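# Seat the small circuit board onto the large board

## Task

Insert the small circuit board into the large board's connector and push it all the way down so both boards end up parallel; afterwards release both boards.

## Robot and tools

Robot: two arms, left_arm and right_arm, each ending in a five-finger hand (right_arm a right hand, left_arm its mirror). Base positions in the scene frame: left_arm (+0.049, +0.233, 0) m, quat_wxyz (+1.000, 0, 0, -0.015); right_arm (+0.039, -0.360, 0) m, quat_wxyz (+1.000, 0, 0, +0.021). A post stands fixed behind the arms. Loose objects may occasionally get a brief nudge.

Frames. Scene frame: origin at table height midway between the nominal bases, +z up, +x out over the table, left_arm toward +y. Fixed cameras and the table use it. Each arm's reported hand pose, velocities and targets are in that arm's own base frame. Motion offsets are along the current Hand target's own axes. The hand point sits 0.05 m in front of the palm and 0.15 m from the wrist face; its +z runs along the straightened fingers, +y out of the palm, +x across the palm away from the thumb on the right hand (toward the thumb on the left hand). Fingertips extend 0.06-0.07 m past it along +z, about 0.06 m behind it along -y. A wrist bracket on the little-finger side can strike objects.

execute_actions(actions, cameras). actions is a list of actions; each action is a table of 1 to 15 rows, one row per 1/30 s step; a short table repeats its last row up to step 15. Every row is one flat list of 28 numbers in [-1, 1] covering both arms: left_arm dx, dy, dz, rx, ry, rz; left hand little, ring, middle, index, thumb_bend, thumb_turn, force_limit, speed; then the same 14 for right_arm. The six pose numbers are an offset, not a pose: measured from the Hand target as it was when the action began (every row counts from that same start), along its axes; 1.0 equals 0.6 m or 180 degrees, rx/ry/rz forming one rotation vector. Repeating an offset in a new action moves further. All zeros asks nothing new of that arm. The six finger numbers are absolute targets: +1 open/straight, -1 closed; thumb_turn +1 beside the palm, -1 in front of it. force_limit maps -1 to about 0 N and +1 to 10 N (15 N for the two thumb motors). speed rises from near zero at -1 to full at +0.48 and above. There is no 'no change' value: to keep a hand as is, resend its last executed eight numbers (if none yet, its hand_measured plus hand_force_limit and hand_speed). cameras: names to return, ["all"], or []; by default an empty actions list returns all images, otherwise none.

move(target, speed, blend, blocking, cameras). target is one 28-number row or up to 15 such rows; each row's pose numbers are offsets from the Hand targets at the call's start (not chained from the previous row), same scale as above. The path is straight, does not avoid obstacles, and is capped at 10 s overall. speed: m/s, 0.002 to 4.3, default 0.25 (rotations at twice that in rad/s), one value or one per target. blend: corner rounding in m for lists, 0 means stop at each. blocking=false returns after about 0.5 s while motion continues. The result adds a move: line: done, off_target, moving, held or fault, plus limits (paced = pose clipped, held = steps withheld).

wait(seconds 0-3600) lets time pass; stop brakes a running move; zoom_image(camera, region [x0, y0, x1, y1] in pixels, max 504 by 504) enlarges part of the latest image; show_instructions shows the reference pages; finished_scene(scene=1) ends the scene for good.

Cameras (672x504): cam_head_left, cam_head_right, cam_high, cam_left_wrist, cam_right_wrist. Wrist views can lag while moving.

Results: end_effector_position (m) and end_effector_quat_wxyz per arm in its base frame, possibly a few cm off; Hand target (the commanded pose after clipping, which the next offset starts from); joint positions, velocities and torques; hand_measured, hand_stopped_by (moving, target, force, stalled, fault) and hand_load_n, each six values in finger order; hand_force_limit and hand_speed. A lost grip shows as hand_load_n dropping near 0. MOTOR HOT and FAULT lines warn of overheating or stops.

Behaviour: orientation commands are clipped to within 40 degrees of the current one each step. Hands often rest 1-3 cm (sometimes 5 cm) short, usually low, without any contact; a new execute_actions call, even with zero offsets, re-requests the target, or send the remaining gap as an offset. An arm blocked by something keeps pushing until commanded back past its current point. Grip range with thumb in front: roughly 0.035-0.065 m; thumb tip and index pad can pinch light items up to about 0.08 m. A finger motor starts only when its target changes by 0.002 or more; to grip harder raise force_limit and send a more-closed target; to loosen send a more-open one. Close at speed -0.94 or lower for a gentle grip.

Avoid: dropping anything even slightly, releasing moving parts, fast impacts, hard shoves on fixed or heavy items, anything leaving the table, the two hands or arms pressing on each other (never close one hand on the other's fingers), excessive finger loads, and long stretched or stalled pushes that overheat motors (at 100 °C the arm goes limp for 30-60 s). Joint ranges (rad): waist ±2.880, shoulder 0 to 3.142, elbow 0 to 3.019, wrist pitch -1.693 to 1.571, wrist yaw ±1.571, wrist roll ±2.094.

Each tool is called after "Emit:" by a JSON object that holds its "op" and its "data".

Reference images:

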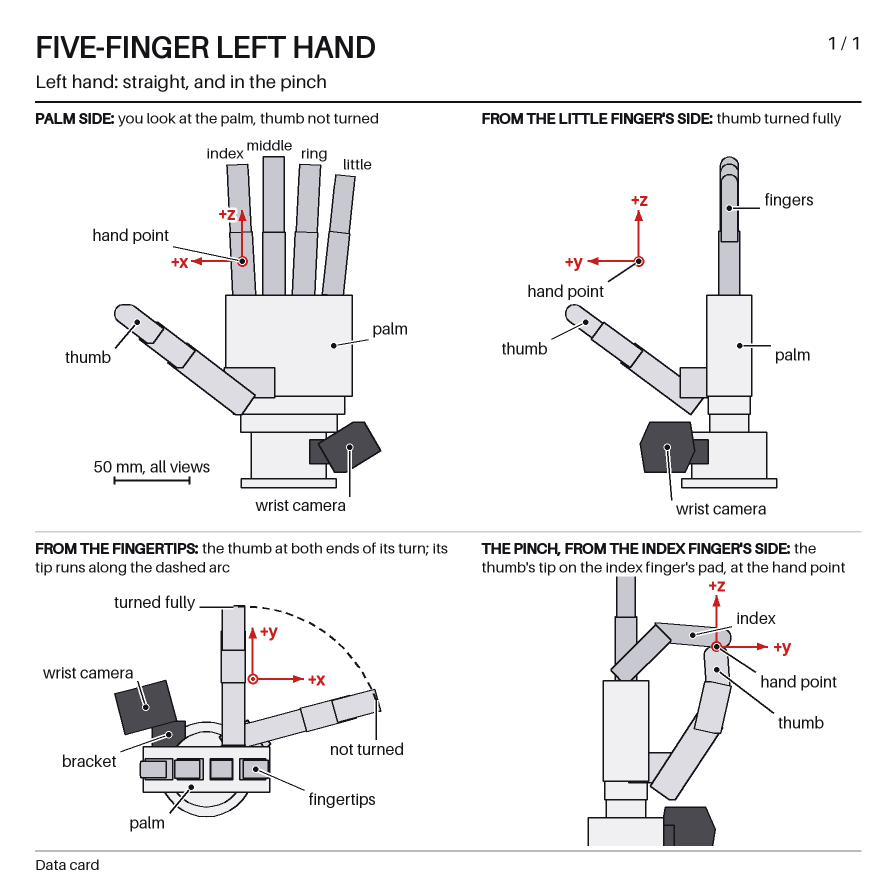

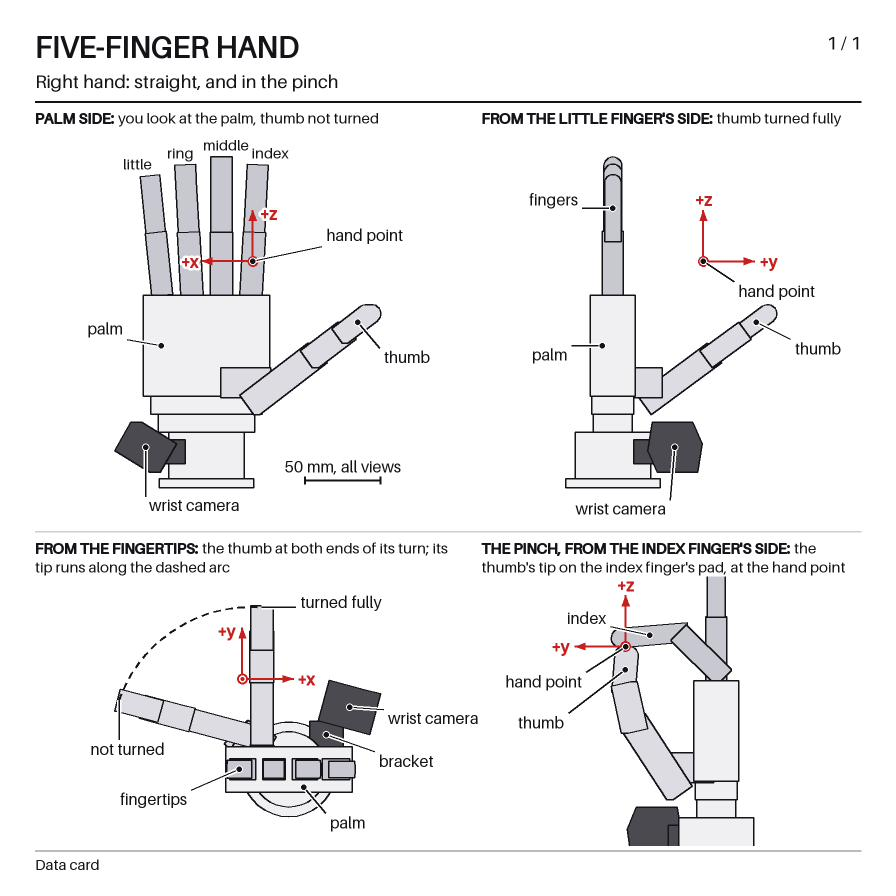

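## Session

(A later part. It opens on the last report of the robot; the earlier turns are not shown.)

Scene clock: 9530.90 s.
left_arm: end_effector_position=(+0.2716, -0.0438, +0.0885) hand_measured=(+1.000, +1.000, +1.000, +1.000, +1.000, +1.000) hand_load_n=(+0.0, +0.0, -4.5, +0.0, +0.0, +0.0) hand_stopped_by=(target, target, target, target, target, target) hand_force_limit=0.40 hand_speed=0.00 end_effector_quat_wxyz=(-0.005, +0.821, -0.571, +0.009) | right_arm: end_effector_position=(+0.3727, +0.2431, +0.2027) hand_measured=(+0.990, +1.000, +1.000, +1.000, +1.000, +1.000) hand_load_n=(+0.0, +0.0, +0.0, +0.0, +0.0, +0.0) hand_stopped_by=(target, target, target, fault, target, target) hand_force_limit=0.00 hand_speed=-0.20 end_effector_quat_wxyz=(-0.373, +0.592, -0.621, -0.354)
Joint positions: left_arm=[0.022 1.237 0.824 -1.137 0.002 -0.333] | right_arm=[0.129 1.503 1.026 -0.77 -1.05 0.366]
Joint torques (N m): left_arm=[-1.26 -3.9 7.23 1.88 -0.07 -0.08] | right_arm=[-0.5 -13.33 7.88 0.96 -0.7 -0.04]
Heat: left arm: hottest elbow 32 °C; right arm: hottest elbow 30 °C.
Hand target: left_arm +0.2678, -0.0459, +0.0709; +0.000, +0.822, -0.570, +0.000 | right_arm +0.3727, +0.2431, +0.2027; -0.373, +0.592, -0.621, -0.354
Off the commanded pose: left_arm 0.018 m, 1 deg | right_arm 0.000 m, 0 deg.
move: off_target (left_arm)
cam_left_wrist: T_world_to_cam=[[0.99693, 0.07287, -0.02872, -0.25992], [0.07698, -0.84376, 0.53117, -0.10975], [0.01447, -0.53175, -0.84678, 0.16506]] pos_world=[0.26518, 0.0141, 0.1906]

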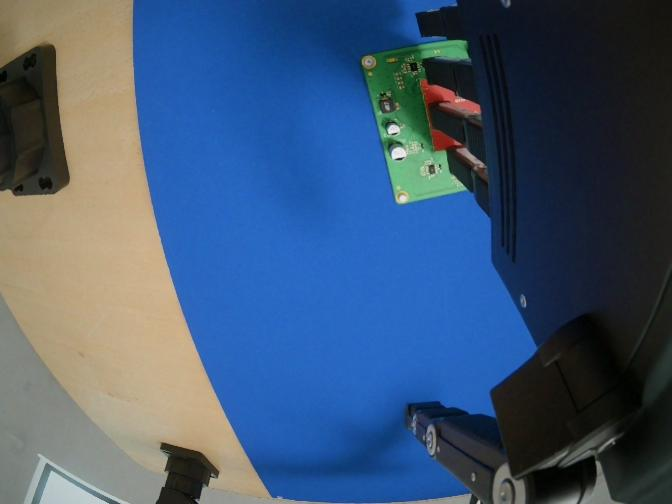

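Emit:
{"op": "move", "data": {"target": [-0.0003,0.001,0.009,-0.0060,-0.0021,0,1,1,1,1,1,1,0.4,0,0,0,0,0,0,0,0.99,1,1,1,1,1,0,-0.2], "speed": 0.01, "cameras": ["cam_left_wrist"]}}

Emit:
{"op": "zoom_image", "data": {"camera": "cam_left_wrist", "region": [405, 70, 465, 160]}}

Scene clock: 9561.53 s.
left_arm: end_effector_position=(+0.2715, -0.0438, +0.0881) hand_measured=(+1.000, +1.000, +1.000, +1.000, +1.000, +1.000) hand_load_n=(+0.0, +0.0, -5.0, +0.0, +0.0, +0.0) hand_stopped_by=(target, target, target, target, target, target) hand_force_limit=0.40 hand_speed=0.00 end_effector_quat_wxyz=(-0.005, +0.821, -0.571, +0.009) | right_arm: end_effector_position=(+0.3727, +0.2431, +0.2027) hand_measured=(+0.990, +1.000, +1.000, +1.000, +1.000, +1.000) hand_load_n=(+0.0, +0.0, +0.0, +0.0, +0.0, +0.0) hand_stopped_by=(target, target, target, fault, target, target) hand_force_limit=0.00 hand_speed=-0.20 end_effector_quat_wxyz=(-0.373, +0.592, -0.621, -0.354)
Joint positions: left_arm=[0.022 1.238 0.824 -1.137 0.002 -0.333] | right_arm=[0.129 1.503 1.026 -0.77 -1.05 0.366]
Joint torques (N m): left_arm=[0.26 -2.96 7.19 1.84 -0.07 -0.04] | right_arm=[-0.67 -13.16 7.84 1.1 -0.7 -0.01]
Heat: left arm: hottest elbow 32 °C; right arm: hottest elbow 30 °C.
Hand target: left_arm +0.2672, -0.0460, +0.0655; +0.006, +0.822, -0.570, -0.008 | right_arm +0.3727, +0.2431, +0.2027; -0.373, +0.592, -0.621, -0.354
Off the commanded pose: left_arm 0.023 m, 2 deg | right_arm 0.000 m, 0 deg.
move: off_target (left_arm)
cam_left_wrist: T_world_to_cam=[[0.99688, 0.07285, -0.03026, -0.25973], [0.07778, -0.84371, 0.53114, -0.10976], [0.01317, -0.53184, -0.84674, 0.16506]] pos_world=[0.26528, 0.0141, 0.1902]

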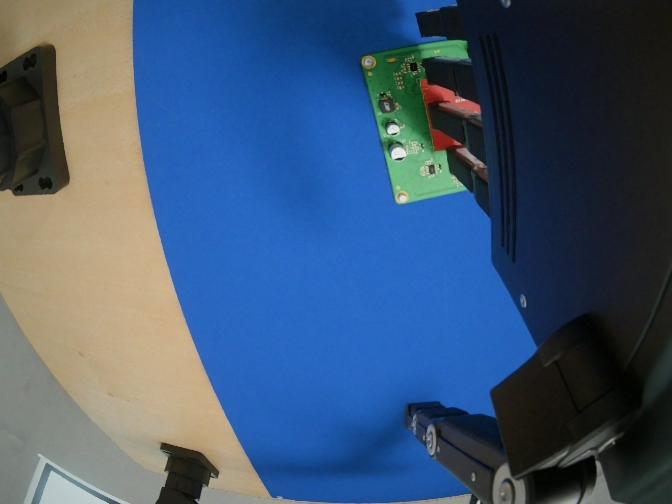

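Scaled by 5.600 from the camera's image (finer frame: 960x720).

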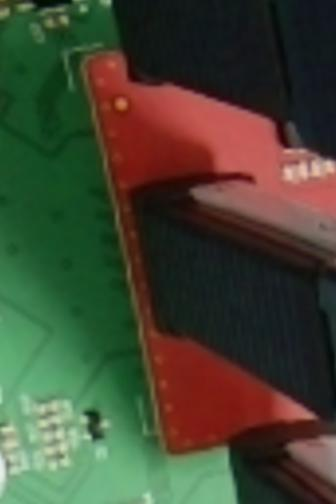

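Emit:
{"op": "move", "data": {"target": [-0.003,0.0085,0.0162,-0.018,-0.0063,0,1,1,1,1,1,1,0.4,0,0,0,0,0,0,0,0.99,1,1,1,1,1,0,-0.2], "speed": 0.01, "cameras": ["cam_left_wrist"]}}

Emit:
{"op": "zoom_image", "data": {"camera": "cam_left_wrist", "region": [405, 70, 465, 160]}}

Scene clock: 9574.30 s.
left_arm: end_effector_position=(+0.2706, -0.0439, +0.0863) hand_measured=(+1.000, +1.000, +1.000, +1.000, +1.000, +1.000) hand_load_n=(+0.0, +0.0, -7.5, +0.0, +0.0, +0.0) hand_stopped_by=(target, target, target, target, target, target) hand_force_limit=0.40 hand_speed=0.00 end_effector_quat_wxyz=(-0.002, +0.821, -0.571, +0.004) | right_arm: end_effector_position=(+0.3727, +0.2431, +0.2027) hand_measured=(+0.990, +1.000, +1.000, +1.000, +1.000, +1.000) hand_load_n=(+0.0, +0.0, +0.0, +0.0, +0.0, +0.0) hand_stopped_by=(target, target, target, fault, target, target) hand_force_limit=0.00 hand_speed=-0.20 end_effector_quat_wxyz=(-0.373, +0.592, -0.621, -0.354)
Joint positions: left_arm=[0.022 1.246 0.824 -1.14 0.002 -0.333] | right_arm=[0.129 1.503 1.026 -0.77 -1.05 0.366]
Joint torques (N m): left_arm=[0.21 0.67 7.56 1.02 -0.06 -0.01] | right_arm=[-0.21 -12.86 7.91 1.05 -0.7 -0.01]
Heat: left arm: hottest elbow 32 °C; right arm: hottest elbow 30 °C.
Hand target: left_arm +0.2616, -0.0461, +0.0559; +0.024, +0.821, -0.569, -0.032 | right_arm +0.3727, +0.2431, +0.2027; -0.373, +0.592, -0.621, -0.354
Off the commanded pose: left_arm 0.032 m, 5 deg | right_arm 0.000 m, 0 deg.
move: off_target (left_arm)
cam_left_wrist: T_world_to_cam=[[0.99652, 0.07286, -0.04053, -0.25787], [0.08326, -0.84364, 0.53041, -0.11013], [0.00446, -0.53194, -0.84677, 0.16586]] pos_world=[0.2654, 0.01411, 0.1884]

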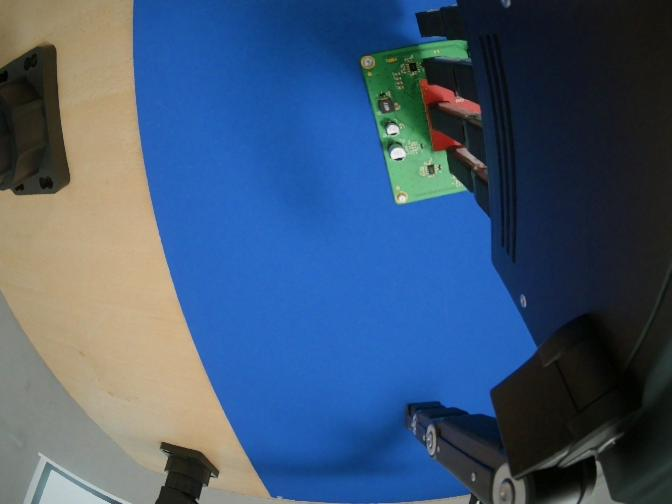

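Scaled by 5.600 from the camera's image (finer frame: 960x720).

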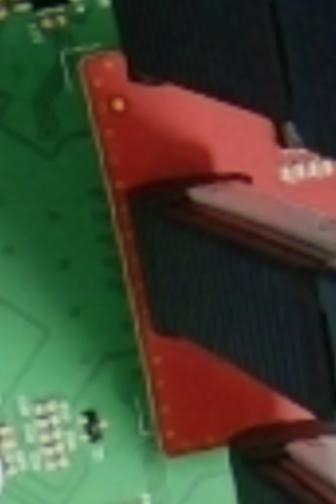

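Emit:
{"op": "zoom_image", "data": {"camera": "cam_left_wrist", "region": [406, 68, 436, 98]}}

Emit:
{"op": "zoom_image", "data": {"camera": "cam_left_wrist", "region": [420, 132, 450, 162]}}

Scaled by 16.800 from the camera's image (finer frame: 960x720).

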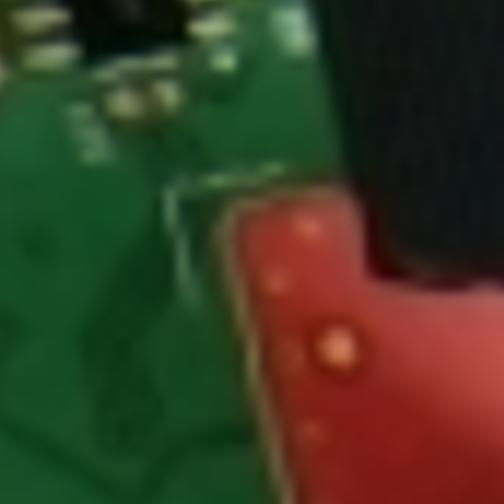

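Scaled by 16.800 from the camera's image (finer frame: 960x720).

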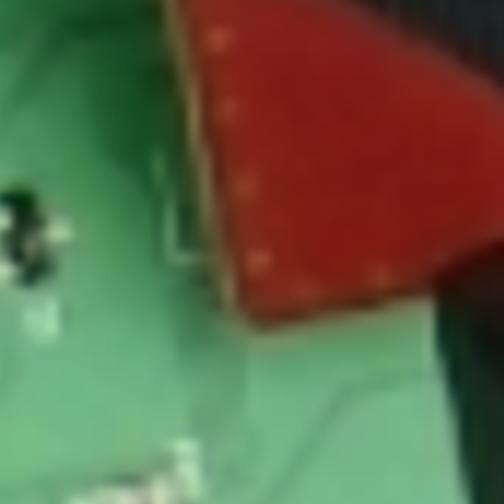

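Emit:
{"op": "move", "data": {"target": [-0.004,0.0115,0.0148,-0.021,-0.0074,0,1,1,1,1,1,1,0.4,0,0,0,0,0,0,0,0.99,1,1,1,1,1,0,-0.2], "speed": 0.01, "cameras": ["cam_left_wrist"]}}

Emit:
{"op": "zoom_image", "data": {"camera": "cam_left_wrist", "region": [405, 70, 465, 160]}}

Scene clock: 9638.30 s.
left_arm: end_effector_position=(+0.2722, -0.0438, +0.0867) hand_measured=(+1.000, +1.000, +1.000, +1.000, +1.000, +1.000) hand_load_n=(+0.0, +0.0, -7.0, +0.0, +0.0, +0.0) hand_stopped_by=(target, target, target, target, target, target) hand_force_limit=0.40 hand_speed=0.00 end_effector_quat_wxyz=(+0.009, +0.821, -0.571, -0.011) | right_arm: end_effector_position=(+0.3727, +0.2431, +0.2027) hand_measured=(+0.990, +1.000, +1.000, +1.000, +1.000, +1.000) hand_load_n=(+0.5, +0.0, +0.0, +0.0, +0.0, +0.0) hand_stopped_by=(target, target, target, fault, target, target) hand_force_limit=0.00 hand_speed=-0.20 end_effector_quat_wxyz=(-0.373, +0.592, -0.621, -0.354)
Joint positions: left_arm=[0.022 1.281 0.85 -1.169 0.002 -0.333] | right_arm=[0.129 1.503 1.026 -0.77 -1.05 0.366]
Joint torques (N m): left_arm=[-0.09 0.26 5.79 0.98 -0.14 -0.11] | right_arm=[-0.62 -13.1 7.94 1.06 -0.7 0]
Heat: left arm: hottest elbow 31 °C; right arm: hottest elbow 30 °C.
Hand target: left_arm +0.2537, -0.0463, +0.0477; +0.044, +0.819, -0.568, -0.061 | right_arm +0.3727, +0.2431, +0.2027; -0.373, +0.592, -0.621, -0.354
Off the commanded pose: left_arm 0.043 m, 7 deg | right_arm 0.000 m, 0 deg.
move: off_target (left_arm)
cam_left_wrist: T_world_to_cam=[[0.99421, 0.07282, -0.07896, -0.25552], [0.10366, -0.8432, 0.52751, -0.11576], [-0.02817, -0.53265, -0.84587, 0.17499]] pos_world=[0.27097, 0.01421, 0.18891]

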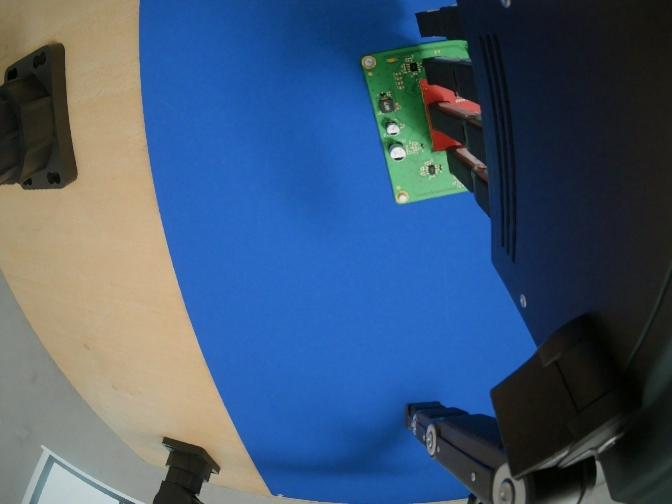

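Scaled by 5.600 from the camera's image (finer frame: 960x720).

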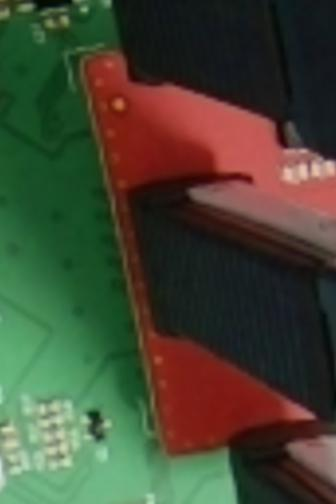

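Emit:
{"op": "zoom_image", "data": {"camera": "cam_left_wrist", "region": [406, 68, 436, 98]}}

Emit:
{"op": "zoom_image", "data": {"camera": "cam_left_wrist", "region": [420, 132, 450, 162]}}

Scaled by 16.800 from the camera's image (finer frame: 960x720).

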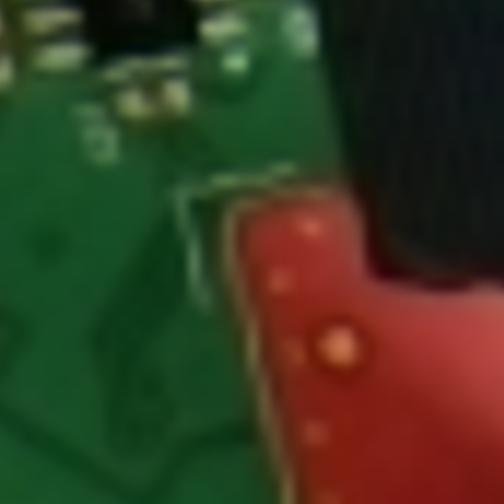

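Scaled by 16.800 from the camera's image (finer frame: 960x720).

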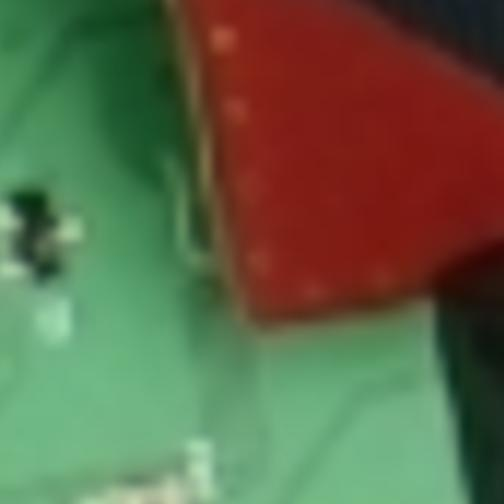

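Emit:
{"op": "move", "data": {"target": [[0.0051,-0.0147,-0.0548,0.0450,0.0157,0,1,1,1,1,1,1,0.4,0,0,0,0,0,0,0,0.99,1,1,1,1,1,0,-0.2],[0.0013,-0.0039,-0.1305,0.0450,0.0157,0,1,1,1,1,1,1,0.4,0,0,0,0,0,0,0,0.99,1,1,1,1,1,0,-0.2]], "speed": 0.02, "cameras": ["cam_left_wrist"]}}

Emit:
{"op": "zoom_image", "data": {"camera": "cam_left_wrist", "region": [350, 40, 470, 160]}}

Scene clock: 9677.50 s.
left_arm: end_effector_position=(+0.2493, -0.0445, +0.1061) hand_measured=(+1.000, +1.000, +1.000, +1.000, +1.000, +1.000) hand_load_n=(+0.0, +0.0, +0.0, +0.0, +0.0, +0.0) hand_stopped_by=(target, target, target, target, target, target) hand_force_limit=0.40 hand_speed=0.00 end_effector_quat_wxyz=(+0.016, +0.820, -0.571, -0.020) | right_arm: end_effector_position=(+0.3727, +0.2431, +0.2027) hand_measured=(+0.990, +1.000, +1.000, +1.000, +1.000, +1.000) hand_load_n=(+0.0, +0.0, +0.0, +0.0, +0.0, -0.5) hand_stopped_by=(target, target, target, fault, target, target) hand_force_limit=0.00 hand_speed=-0.20 end_effector_quat_wxyz=(-0.373, +0.592, -0.621, -0.354)
Joint positions: left_arm=[0.021 1.212 0.843 -1.253 0.002 -0.333] | right_arm=[0.129 1.503 1.026 -0.77 -1.05 0.366]
Joint torques (N m): left_arm=[0.38 -7.47 14.38 -0.09 -0.07 -0.05] | right_arm=[-0.62 -13.16 7.84 0.96 -0.71 -0.01]
Heat: left arm: hottest elbow 30 °C; right arm: hottest elbow 30 °C.
Hand target: left_arm +0.2678, -0.0459, +0.1248; +0.000, +0.822, -0.570, +0.000 | right_arm +0.3727, +0.2431, +0.2027; -0.373, +0.592, -0.621, -0.354
Off the commanded pose: left_arm 0.026 m, 3 deg | right_arm 0.000 m, 0 deg.
move: off_target (left_arm)
cam_left_wrist: T_world_to_cam=[[0.99232, 0.07197, -0.10058, -0.22831], [0.11442, -0.84304, 0.52555, -0.12672], [-0.04697, -0.53302, -0.8448, 0.19493]] pos_world=[0.25021, 0.01351, 0.20831]

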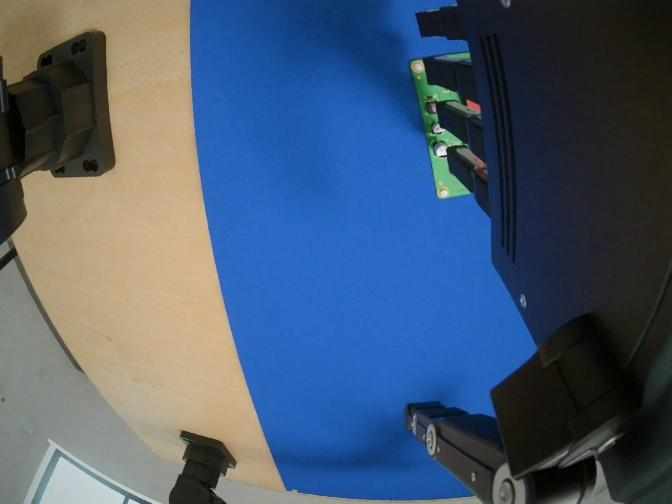

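Scaled by 4.200 from the camera's image (finer frame: 960x720).

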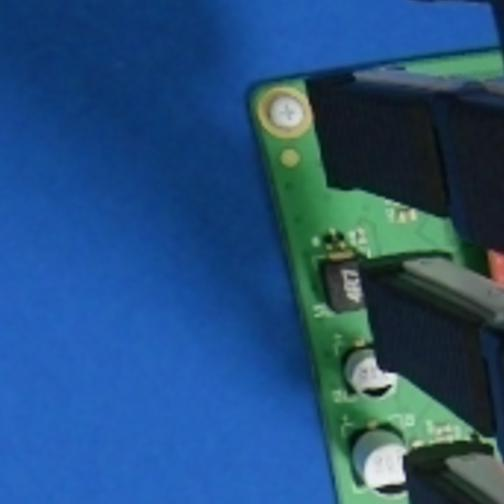

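Emit:
{"op": "move", "data": {"target": [[0,0,-0.0587,0,0,0,1,1,1,1,1,1,0.4,0,0,0,0,0,0,0,0.99,1,1,1,1,1,0,-0.2],[0.0532,-0.0994,-0.0587,0,0,0,1,1,1,1,1,1,0.4,0,0,0,0,0,0,0,0.99,1,1,1,1,1,0,-0.2]], "speed": 0.06, "blend": 0.01, "cameras": ["cam_left_wrist"]}}

Emit:
{"op": "zoom_image", "data": {"camera": "cam_left_wrist", "region": [270, 40, 450, 200]}}

Scene clock: 9687.27 s.
left_arm: end_effector_position=(+0.3128, -0.0521, +0.1482) hand_measured=(+1.000, +1.000, +1.000, +1.000, +1.000, +1.000) hand_load_n=(+0.0, +0.0, +0.0, +0.0, +0.0, +0.0) hand_stopped_by=(target, target, target, target, target, target) hand_force_limit=0.40 hand_speed=0.00 end_effector_quat_wxyz=(+0.013, +0.821, -0.571, -0.016) | right_arm: end_effector_position=(+0.3727, +0.2431, +0.2027) hand_measured=(+0.990, +1.000, +1.000, +1.000, +1.000, +1.000) hand_load_n=(+0.0, +0.0, -0.5, +0.0, +0.0, +0.0) hand_stopped_by=(target, target, target, fault, target, target) hand_force_limit=0.00 hand_speed=-0.20 end_effector_quat_wxyz=(-0.373, +0.592, -0.621, -0.354)
Joint positions: left_arm=[-0.004 1.34 1.073 -1.346 0.002 -0.359] | right_arm=[0.129 1.503 1.026 -0.77 -1.05 0.366]
Joint torques (N m): left_arm=[-0.15 -8.41 15.16 0.47 -0.06 -0.07] | right_arm=[-0.38 -12.98 7.91 1.06 -0.69 -0.01]
Heat: left arm: hottest elbow 32 °C; right arm: hottest elbow 30 °C.
Hand target: left_arm +0.3349, -0.0549, +0.1599; +0.000, +0.822, -0.570, +0.000 | right_arm +0.3727, +0.2431, +0.2027; -0.373, +0.592, -0.621, -0.354
Off the commanded pose: left_arm 0.025 m, 2 deg | right_arm 0.000 m, 0 deg.
move: off_target (left_arm)
cam_left_wrist: T_world_to_cam=[[0.99317, 0.07288, -0.09113, -0.28826], [0.11013, -0.84358, 0.52558, -0.16116], [-0.03857, -0.53203, -0.84585, 0.22696]] pos_world=[0.31279, 0.00581, 0.25041]

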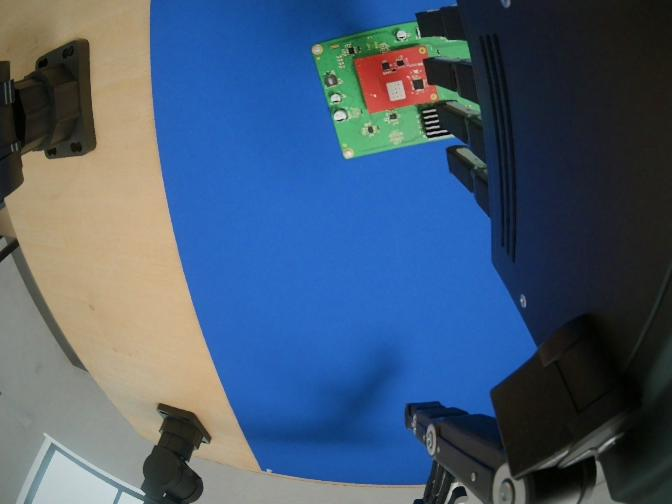

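Scaled by 2.800 from the camera's image (finer frame: 960x720).

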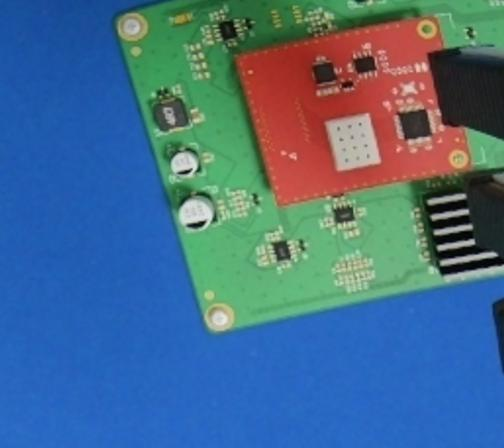

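Emit:
{"op": "zoom_image", "data": {"camera": "cam_left_wrist", "region": [345, 35, 405, 85]}}

Emit:
{"op": "zoom_image", "data": {"camera": "cam_left_wrist", "region": [345, 75, 405, 125]}}

Emit:
{"op": "zoom_image", "data": {"camera": "cam_left_wrist", "region": [395, 35, 455, 85]}}

Emit:
{"op": "zoom_image", "data": {"camera": "cam_left_wrist", "region": [395, 75, 455, 125]}}

Scaled by 8.400 from the camera's image (finer frame: 960x720).

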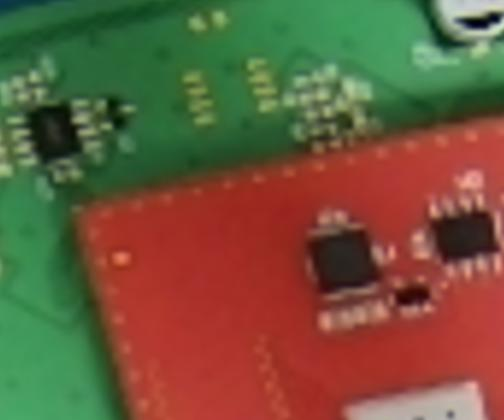

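Scaled by 8.400 from the camera's image (finer frame: 960x720).

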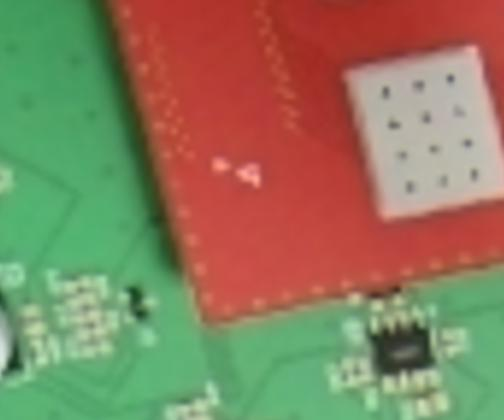

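Scaled by 8.400 from the camera's image (finer frame: 960x720).

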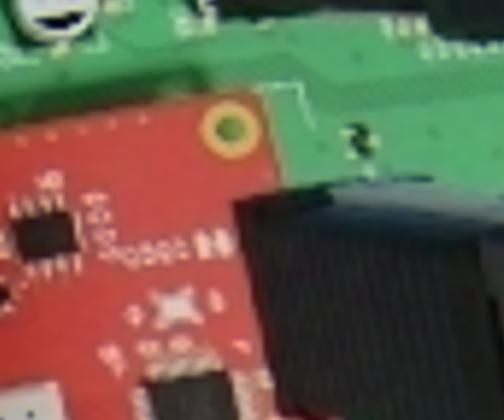

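Scaled by 8.400 from the camera's image (finer frame: 960x720).

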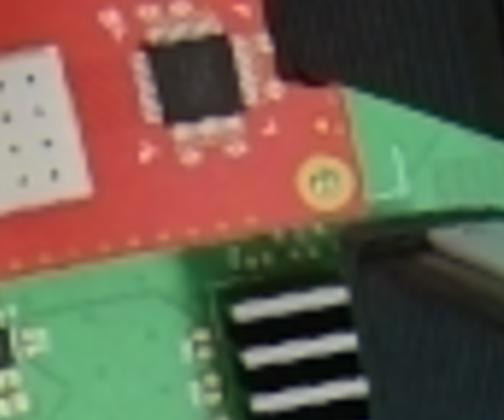

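Emit:
{"op": "zoom_image", "data": {"camera": "cam_left_wrist", "region": [345, 50, 369, 68]}}

Emit:
{"op": "zoom_image", "data": {"camera": "cam_left_wrist", "region": [358, 104, 382, 122]}}

Emit:
{"op": "zoom_image", "data": {"camera": "cam_left_wrist", "region": [415, 38, 439, 56]}}

Emit:
{"op": "zoom_image", "data": {"camera": "cam_left_wrist", "region": [428, 88, 452, 106]}}

Scaled by 21.000 from the camera's image (finer frame: 960x720).

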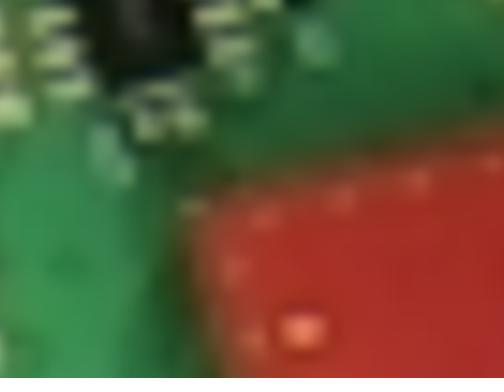

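Scaled by 21.000 from the camera's image (finer frame: 960x720).

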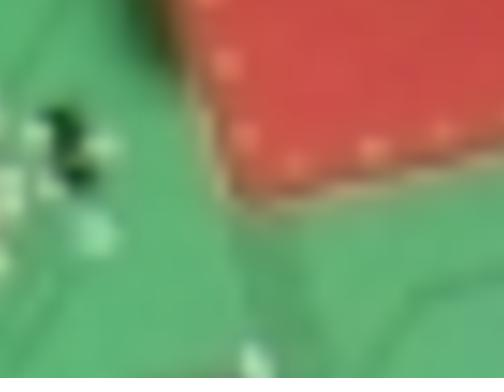

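Scaled by 21.000 from the camera's image (finer frame: 960x720).

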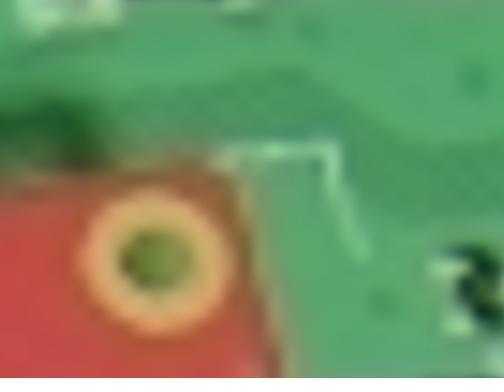

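Scaled by 21.000 from the camera's image (finer frame: 960x720).

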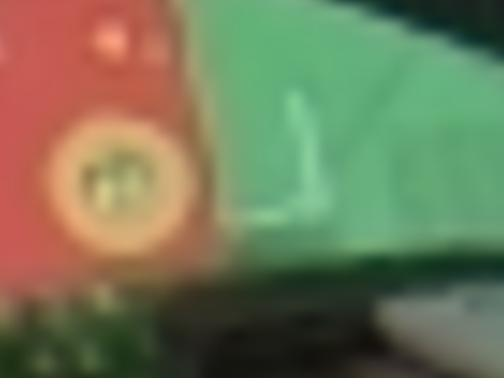

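Emit:
{"op": "move", "data": {"target": [[-0.2323,-0.0692,0,0,0,0,1,1,1,1,1,1,0.4,0,0,0,0,0,0,0,0.99,1,1,1,1,1,0,-0.2],[-0.2323,-0.0692,0.075,0,0,0,1,1,1,1,1,1,0.4,0,0,0,0,0,0,0,0.99,1,1,1,1,1,0,-0.2]], "speed": 0.12, "blend": 0.02, "cameras": ["cam_left_wrist"]}}

Scene clock: 9756.97 s.
left_arm: end_effector_position=(+0.3292, +0.0893, +0.1266) hand_measured=(+1.000, +1.000, +1.000, +1.000, +1.000, +1.000) hand_load_n=(+0.0, +0.0, +0.0, +0.0, +0.0, +0.0) hand_stopped_by=(target, target, target, target, target, target) hand_force_limit=0.40 hand_speed=0.00 end_effector_quat_wxyz=(-0.010, +0.823, -0.568, +0.006) | right_arm: end_effector_position=(+0.3727, +0.2431, +0.2027) hand_measured=(+0.990, +1.000, +1.000, +1.000, +1.000, +1.000) hand_load_n=(+0.0, +0.0, +0.0, +0.0, +0.0, +0.0) hand_stopped_by=(target, target, target, fault, target, target) hand_force_limit=0.00 hand_speed=-0.20 end_effector_quat_wxyz=(-0.373, +0.592, -0.621, -0.354)
Joint positions: left_arm=[0.356 1.416 1.099 -1.231 -0.002 -0.007] | right_arm=[0.129 1.503 1.026 -0.77 -1.05 0.366]
Joint torques (N m): left_arm=[1.03 -8.7 8.73 0.85 0.06 0.04] | right_arm=[-0.62 -13.1 7.84 1.02 -0.7 -0.04]
Heat: left arm: hottest elbow 39 °C; right arm: hottest elbow 30 °C.
Hand target: left_arm +0.3248, +0.0903, +0.1150; +0.000, +0.822, -0.570, +0.000 | right_arm +0.3727, +0.2431, +0.2027; -0.373, +0.592, -0.621, -0.354
Off the commanded pose: left_arm 0.012 m, 1 deg | right_arm 0.000 m, 0 deg.
move: off_target (left_arm)
cam_left_wrist: T_world_to_cam=[[0.99622, 0.08216, -0.02821, -0.32656], [0.08479, -0.84926, 0.52113, -0.02299], [0.01886, -0.52155, -0.85301, 0.2657]] pos_world=[0.32227, 0.14588, 0.22941]

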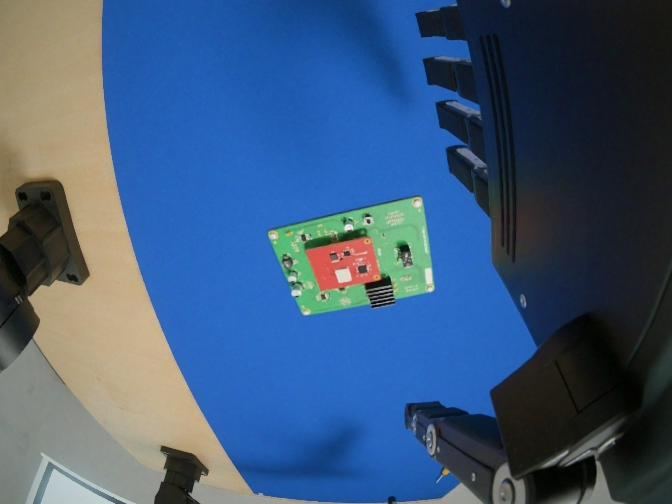

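Emit:
{"op": "move", "data": {"target": [0,0,0.058,0,0,0,1,1,1,1,1,1,0.4,0,0,0,0,0,0,0,0.99,1,1,1,1,1,0,-0.2], "speed": 0.06, "cameras": ["cam_left_wrist"]}}

Emit:
{"op": "zoom_image", "data": {"camera": "cam_left_wrist", "region": [280, 190, 440, 310]}}

Scene clock: 9761.90 s.
left_arm: end_effector_position=(+0.3294, +0.0894, +0.0909) hand_measured=(+1.000, +1.000, +1.000, +1.000, +1.000, +1.000) hand_load_n=(+0.0, +0.0, +0.0, +0.0, +0.0, -0.5) hand_stopped_by=(target, target, target, target, target, target) hand_force_limit=0.40 hand_speed=0.00 end_effector_quat_wxyz=(-0.009, +0.823, -0.568, +0.005) | right_arm: end_effector_position=(+0.3727, +0.2431, +0.2027) hand_measured=(+0.990, +1.000, +1.000, +1.000, +1.000, +1.000) hand_load_n=(+0.0, +0.0, +0.0, +0.0, -0.5, +0.0) hand_stopped_by=(target, target, target, fault, target, target) hand_force_limit=0.00 hand_speed=-0.20 end_effector_quat_wxyz=(-0.373, +0.592, -0.621, -0.354)
Joint positions: left_arm=[0.356 1.453 1.038 -1.134 -0.002 -0.007] | right_arm=[0.129 1.503 1.026 -0.77 -1.05 0.366]
Joint torques (N m): left_arm=[0.79 -9.23 8.34 0.98 0.04 0.15] | right_arm=[-0.44 -12.98 7.9 1.06 -0.7 -0.01]
Heat: left arm: hottest elbow 39 °C; right arm: hottest elbow 30 °C.
Hand target: left_arm +0.3248, +0.0903, +0.0802; +0.000, +0.822, -0.570, +0.000 | right_arm +0.3727, +0.2431, +0.2027; -0.373, +0.592, -0.621, -0.354
Off the commanded pose: left_arm 0.012 m, 1 deg | right_arm 0.000 m, 0 deg.
move: off_target (left_arm)
cam_left_wrist: T_world_to_cam=[[0.99619, 0.08171, -0.03047, -0.32758], [0.08559, -0.84886, 0.52165, -0.00462], [0.01676, -0.52227, -0.85262, 0.23596]] pos_world=[0.32277, 0.14608, 0.19361]

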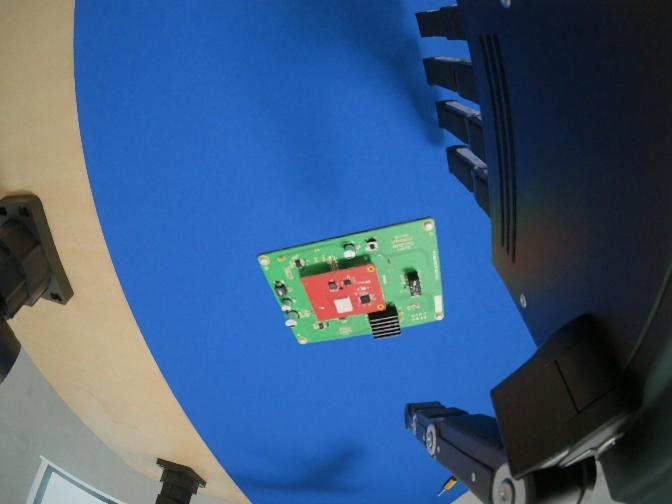

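Scaled by 3.150 from the camera's image (finer frame: 960x720).

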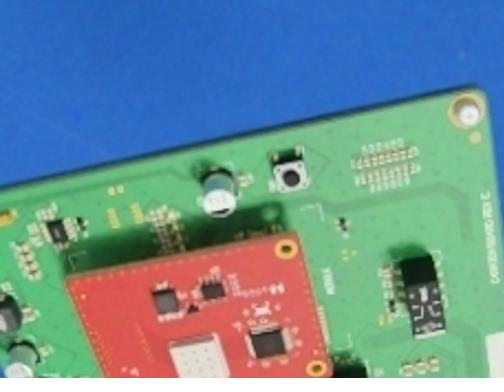

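Emit:
{"op": "zoom_image", "data": {"camera": "cam_left_wrist", "region": [290, 262, 340, 302]}}

Emit:
{"op": "zoom_image", "data": {"camera": "cam_left_wrist", "region": [350, 245, 400, 285]}}

Emit:
{"op": "zoom_image", "data": {"camera": "cam_left_wrist", "region": [300, 290, 350, 330]}}

Emit:
{"op": "zoom_image", "data": {"camera": "cam_left_wrist", "region": [360, 285, 410, 325]}}

Scaled by 10.080 from the camera's image (finer frame: 960x720).

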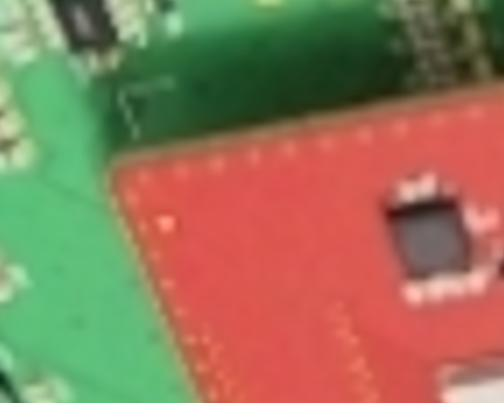

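Scaled by 10.080 from the camera's image (finer frame: 960x720).

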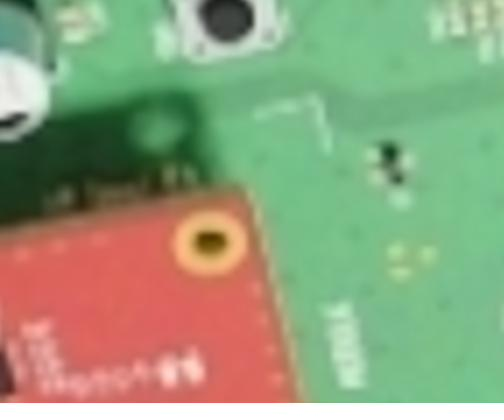

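Scaled by 10.080 from the camera's image (finer frame: 960x720).

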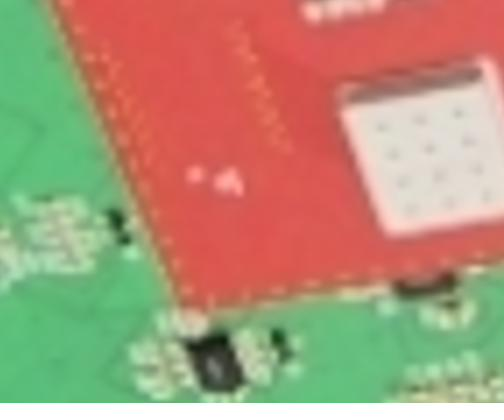

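Scaled by 10.080 from the camera's image (finer frame: 960x720).

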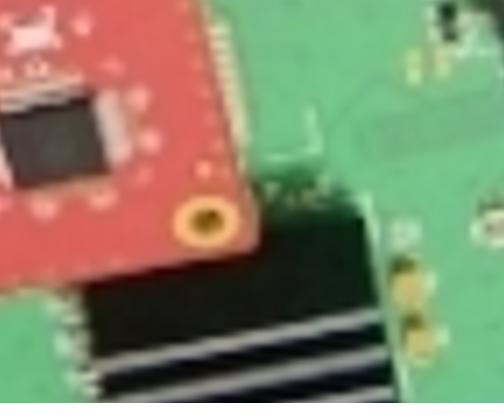

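Emit:
{"op": "zoom_image", "data": {"camera": "cam_left_wrist", "region": [296, 264, 320, 282]}}

Emit:
{"op": "zoom_image", "data": {"camera": "cam_left_wrist", "region": [362, 252, 386, 270]}}

Emit:
{"op": "zoom_image", "data": {"camera": "cam_left_wrist", "region": [308, 312, 332, 330]}}

Emit:
{"op": "zoom_image", "data": {"camera": "cam_left_wrist", "region": [374, 296, 398, 314]}}

Scaled by 21.000 from the camera's image (finer frame: 960x720).

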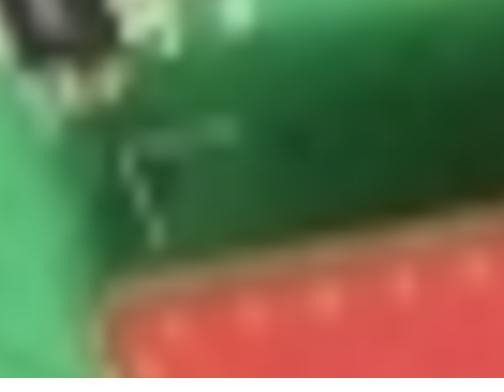

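Scaled by 21.000 from the camera's image (finer frame: 960x720).

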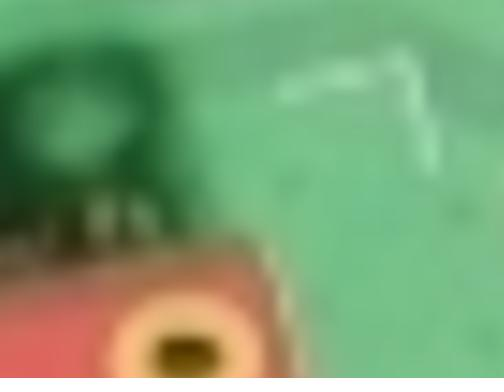

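Scaled by 21.000 from the camera's image (finer frame: 960x720).

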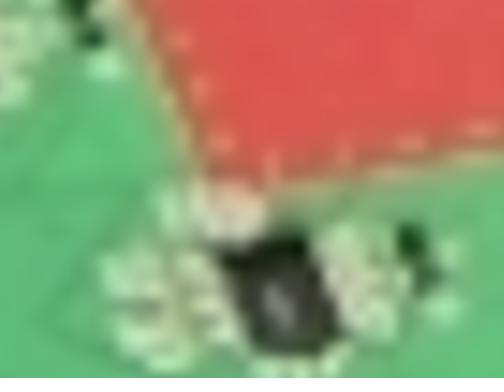

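Scaled by 21.000 from the camera's image (finer frame: 960x720).

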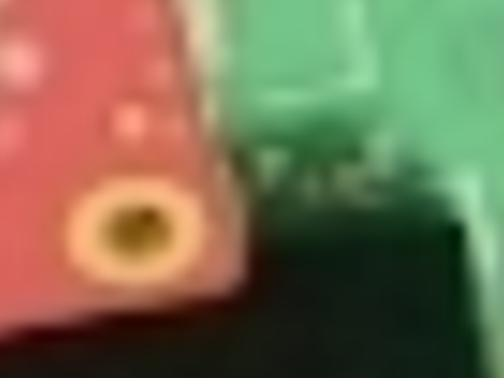

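Emit:
{"op": "move", "data": {"target": [[0,0,-0.065,0,0,0,1,1,1,1,1,1,0.4,0,0,0,0,0,0,0,0.99,1,1,1,1,1,0,-0.2],[0.1800,0.1680,-0.065,0,0,0,1,1,1,1,1,1,0.4,0,0,0,0,0,0,0,0.99,1,1,1,1,1,0,-0.2],[0.1800,0.1680,-0.0277,0,0,0,1,1,1,1,1,1,0.4,0,0,0,0,0,0,0,0.99,1,1,1,1,1,0,-0.2]], "speed": 0.12, "blend": 0.01, "cameras": ["cam_left_wrist"]}}

Emit:
{"op": "zoom_image", "data": {"camera": "cam_left_wrist", "region": [360, 30, 480, 170]}}

Scene clock: 9903.30 s.
left_arm: end_effector_position=(+0.2712, -0.0437, +0.1038) hand_measured=(+1.000, +1.000, +1.000, +1.000, +1.000, +1.000) hand_load_n=(+0.0, +0.0, +0.0, +0.0, +0.0, +0.0) hand_stopped_by=(target, target, target, target, target, target) hand_force_limit=0.40 hand_speed=0.00 end_effector_quat_wxyz=(-0.003, +0.821, -0.572, +0.004) | right_arm: end_effector_position=(+0.3727, +0.2431, +0.2027) hand_measured=(+0.990, +1.000, +1.000, +1.000, +1.000, +1.000) hand_load_n=(+0.0, +0.0, +0.0, +0.0, +0.0, +0.0) hand_stopped_by=(target, target, target, fault, target, target) hand_force_limit=0.00 hand_speed=-0.20 end_effector_quat_wxyz=(-0.373, +0.592, -0.621, -0.354)
Joint positions: left_arm=[0.02 1.227 0.858 -1.192 0 -0.334] | right_arm=[0.129 1.503 1.026 -0.77 -1.05 0.366]
Joint torques (N m): left_arm=[-0.03 -5.3 8.47 0.87 0.03 -0.1] | right_arm=[-0.26 -13.27 7.88 0.96 -0.7 -0.01]
Heat: left arm: hottest elbow 34 °C; right arm: hottest elbow 30 °C.
Hand target: left_arm +0.2683, -0.0462, +0.0968; +0.000, +0.822, -0.570, +0.000 | right_arm +0.3727, +0.2431, +0.2027; -0.373, +0.592, -0.621, -0.354
Off the commanded pose: left_arm 0.008 m, 1 deg | right_arm 0.000 m, 0 deg.
move: done
cam_left_wrist: T_world_to_cam=[[0.9966, 0.07221, -0.03966, -0.25793], [0.08225, -0.84491, 0.52855, -0.11893], [0.00466, -0.53002, -0.84797, 0.18087]] pos_world=[0.266, 0.014, 0.206]

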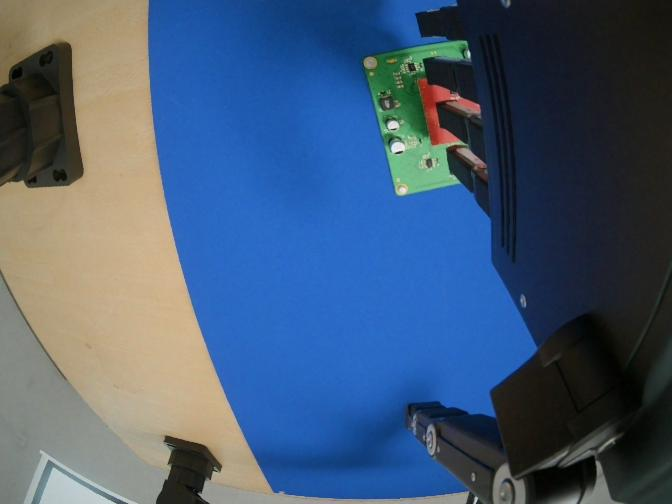

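Scaled by 3.600 from the camera's image (finer frame: 960x720).

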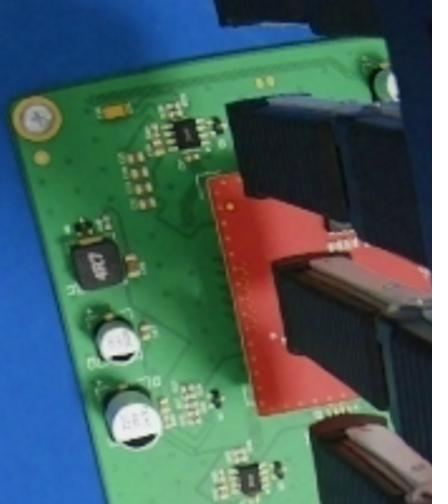

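Emit:
{"op": "move", "data": {"target": [[0,0,0.0298,0,0,0,1,1,1,1,1,1,0.4,0,0,0,0,0,0,0,0.99,1,1,1,1,1,0,-0.2],[-0.0084,0.0229,0.0818,-0.0451,-0.0158,0,1,1,1,1,1,1,0.4,0,0,0,0,0,0,0,0.99,1,1,1,1,1,0,-0.2]], "speed": [0.015,0.012], "blend": 0.003, "cameras": ["cam_left_wrist"]}}

Emit:
{"op": "zoom_image", "data": {"camera": "cam_left_wrist", "region": [405, 70, 465, 160]}}

Scene clock: 9923.03 s.
left_arm: end_effector_position=(+0.2755, -0.0435, +0.0869) hand_measured=(+1.000, +1.000, +1.000, +1.000, +1.000, +1.000) hand_load_n=(+0.0, +0.0, -4.5, +0.0, +0.0, +0.0) hand_stopped_by=(target, target, target, target, target, target) hand_force_limit=0.40 hand_speed=0.00 end_effector_quat_wxyz=(+0.006, +0.821, -0.571, -0.009) | right_arm: end_effector_position=(+0.3727, +0.2431, +0.2027) hand_measured=(+0.990, +1.000, +1.000, +1.000, +1.000, +1.000) hand_load_n=(+0.0, +0.0, +0.0, +0.0, +0.0, +0.0) hand_stopped_by=(target, target, target, fault, target, target) hand_force_limit=0.00 hand_speed=-0.20 end_effector_quat_wxyz=(-0.373, +0.592, -0.621, -0.354)
Joint positions: left_arm=[0.02 1.283 0.854 -1.163 -0.001 -0.334] | right_arm=[0.129 1.503 1.026 -0.77 -1.05 0.366]
Joint torques (N m): left_arm=[0.85 -0.09 5.27 0.85 -0.04 -0.12] | right_arm=[-0.73 -13.04 7.88 1.01 -0.71 -0.03]
Heat: left arm: hottest elbow 34 °C; right arm: hottest elbow 30 °C.
Hand target: left_arm +0.2538, -0.0463, +0.0478; +0.044, +0.820, -0.568, -0.061 | right_arm +0.3727, +0.2431, +0.2027; -0.373, +0.592, -0.621, -0.354
Off the commanded pose: left_arm 0.045 m, 7 deg | right_arm 0.000 m, 0 deg.
move: off_target (left_arm)
cam_left_wrist: T_world_to_cam=[[0.99484, 0.07296, -0.07044, -0.25964], [0.09918, -0.8449, 0.52565, -0.11471], [-0.02116, -0.52993, -0.84778, 0.17375]] pos_world=[0.27335, 0.0141, 0.18931]

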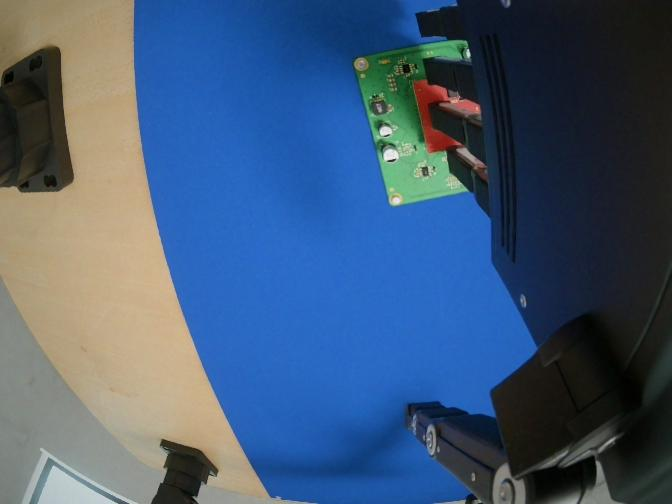

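Scaled by 5.600 from the camera's image (finer frame: 960x720).

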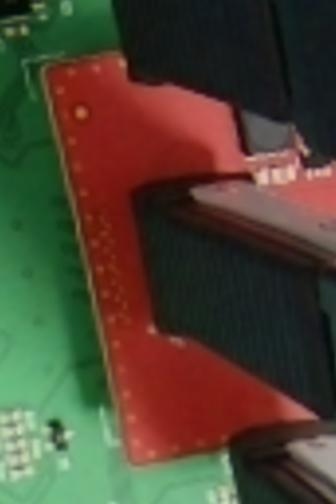

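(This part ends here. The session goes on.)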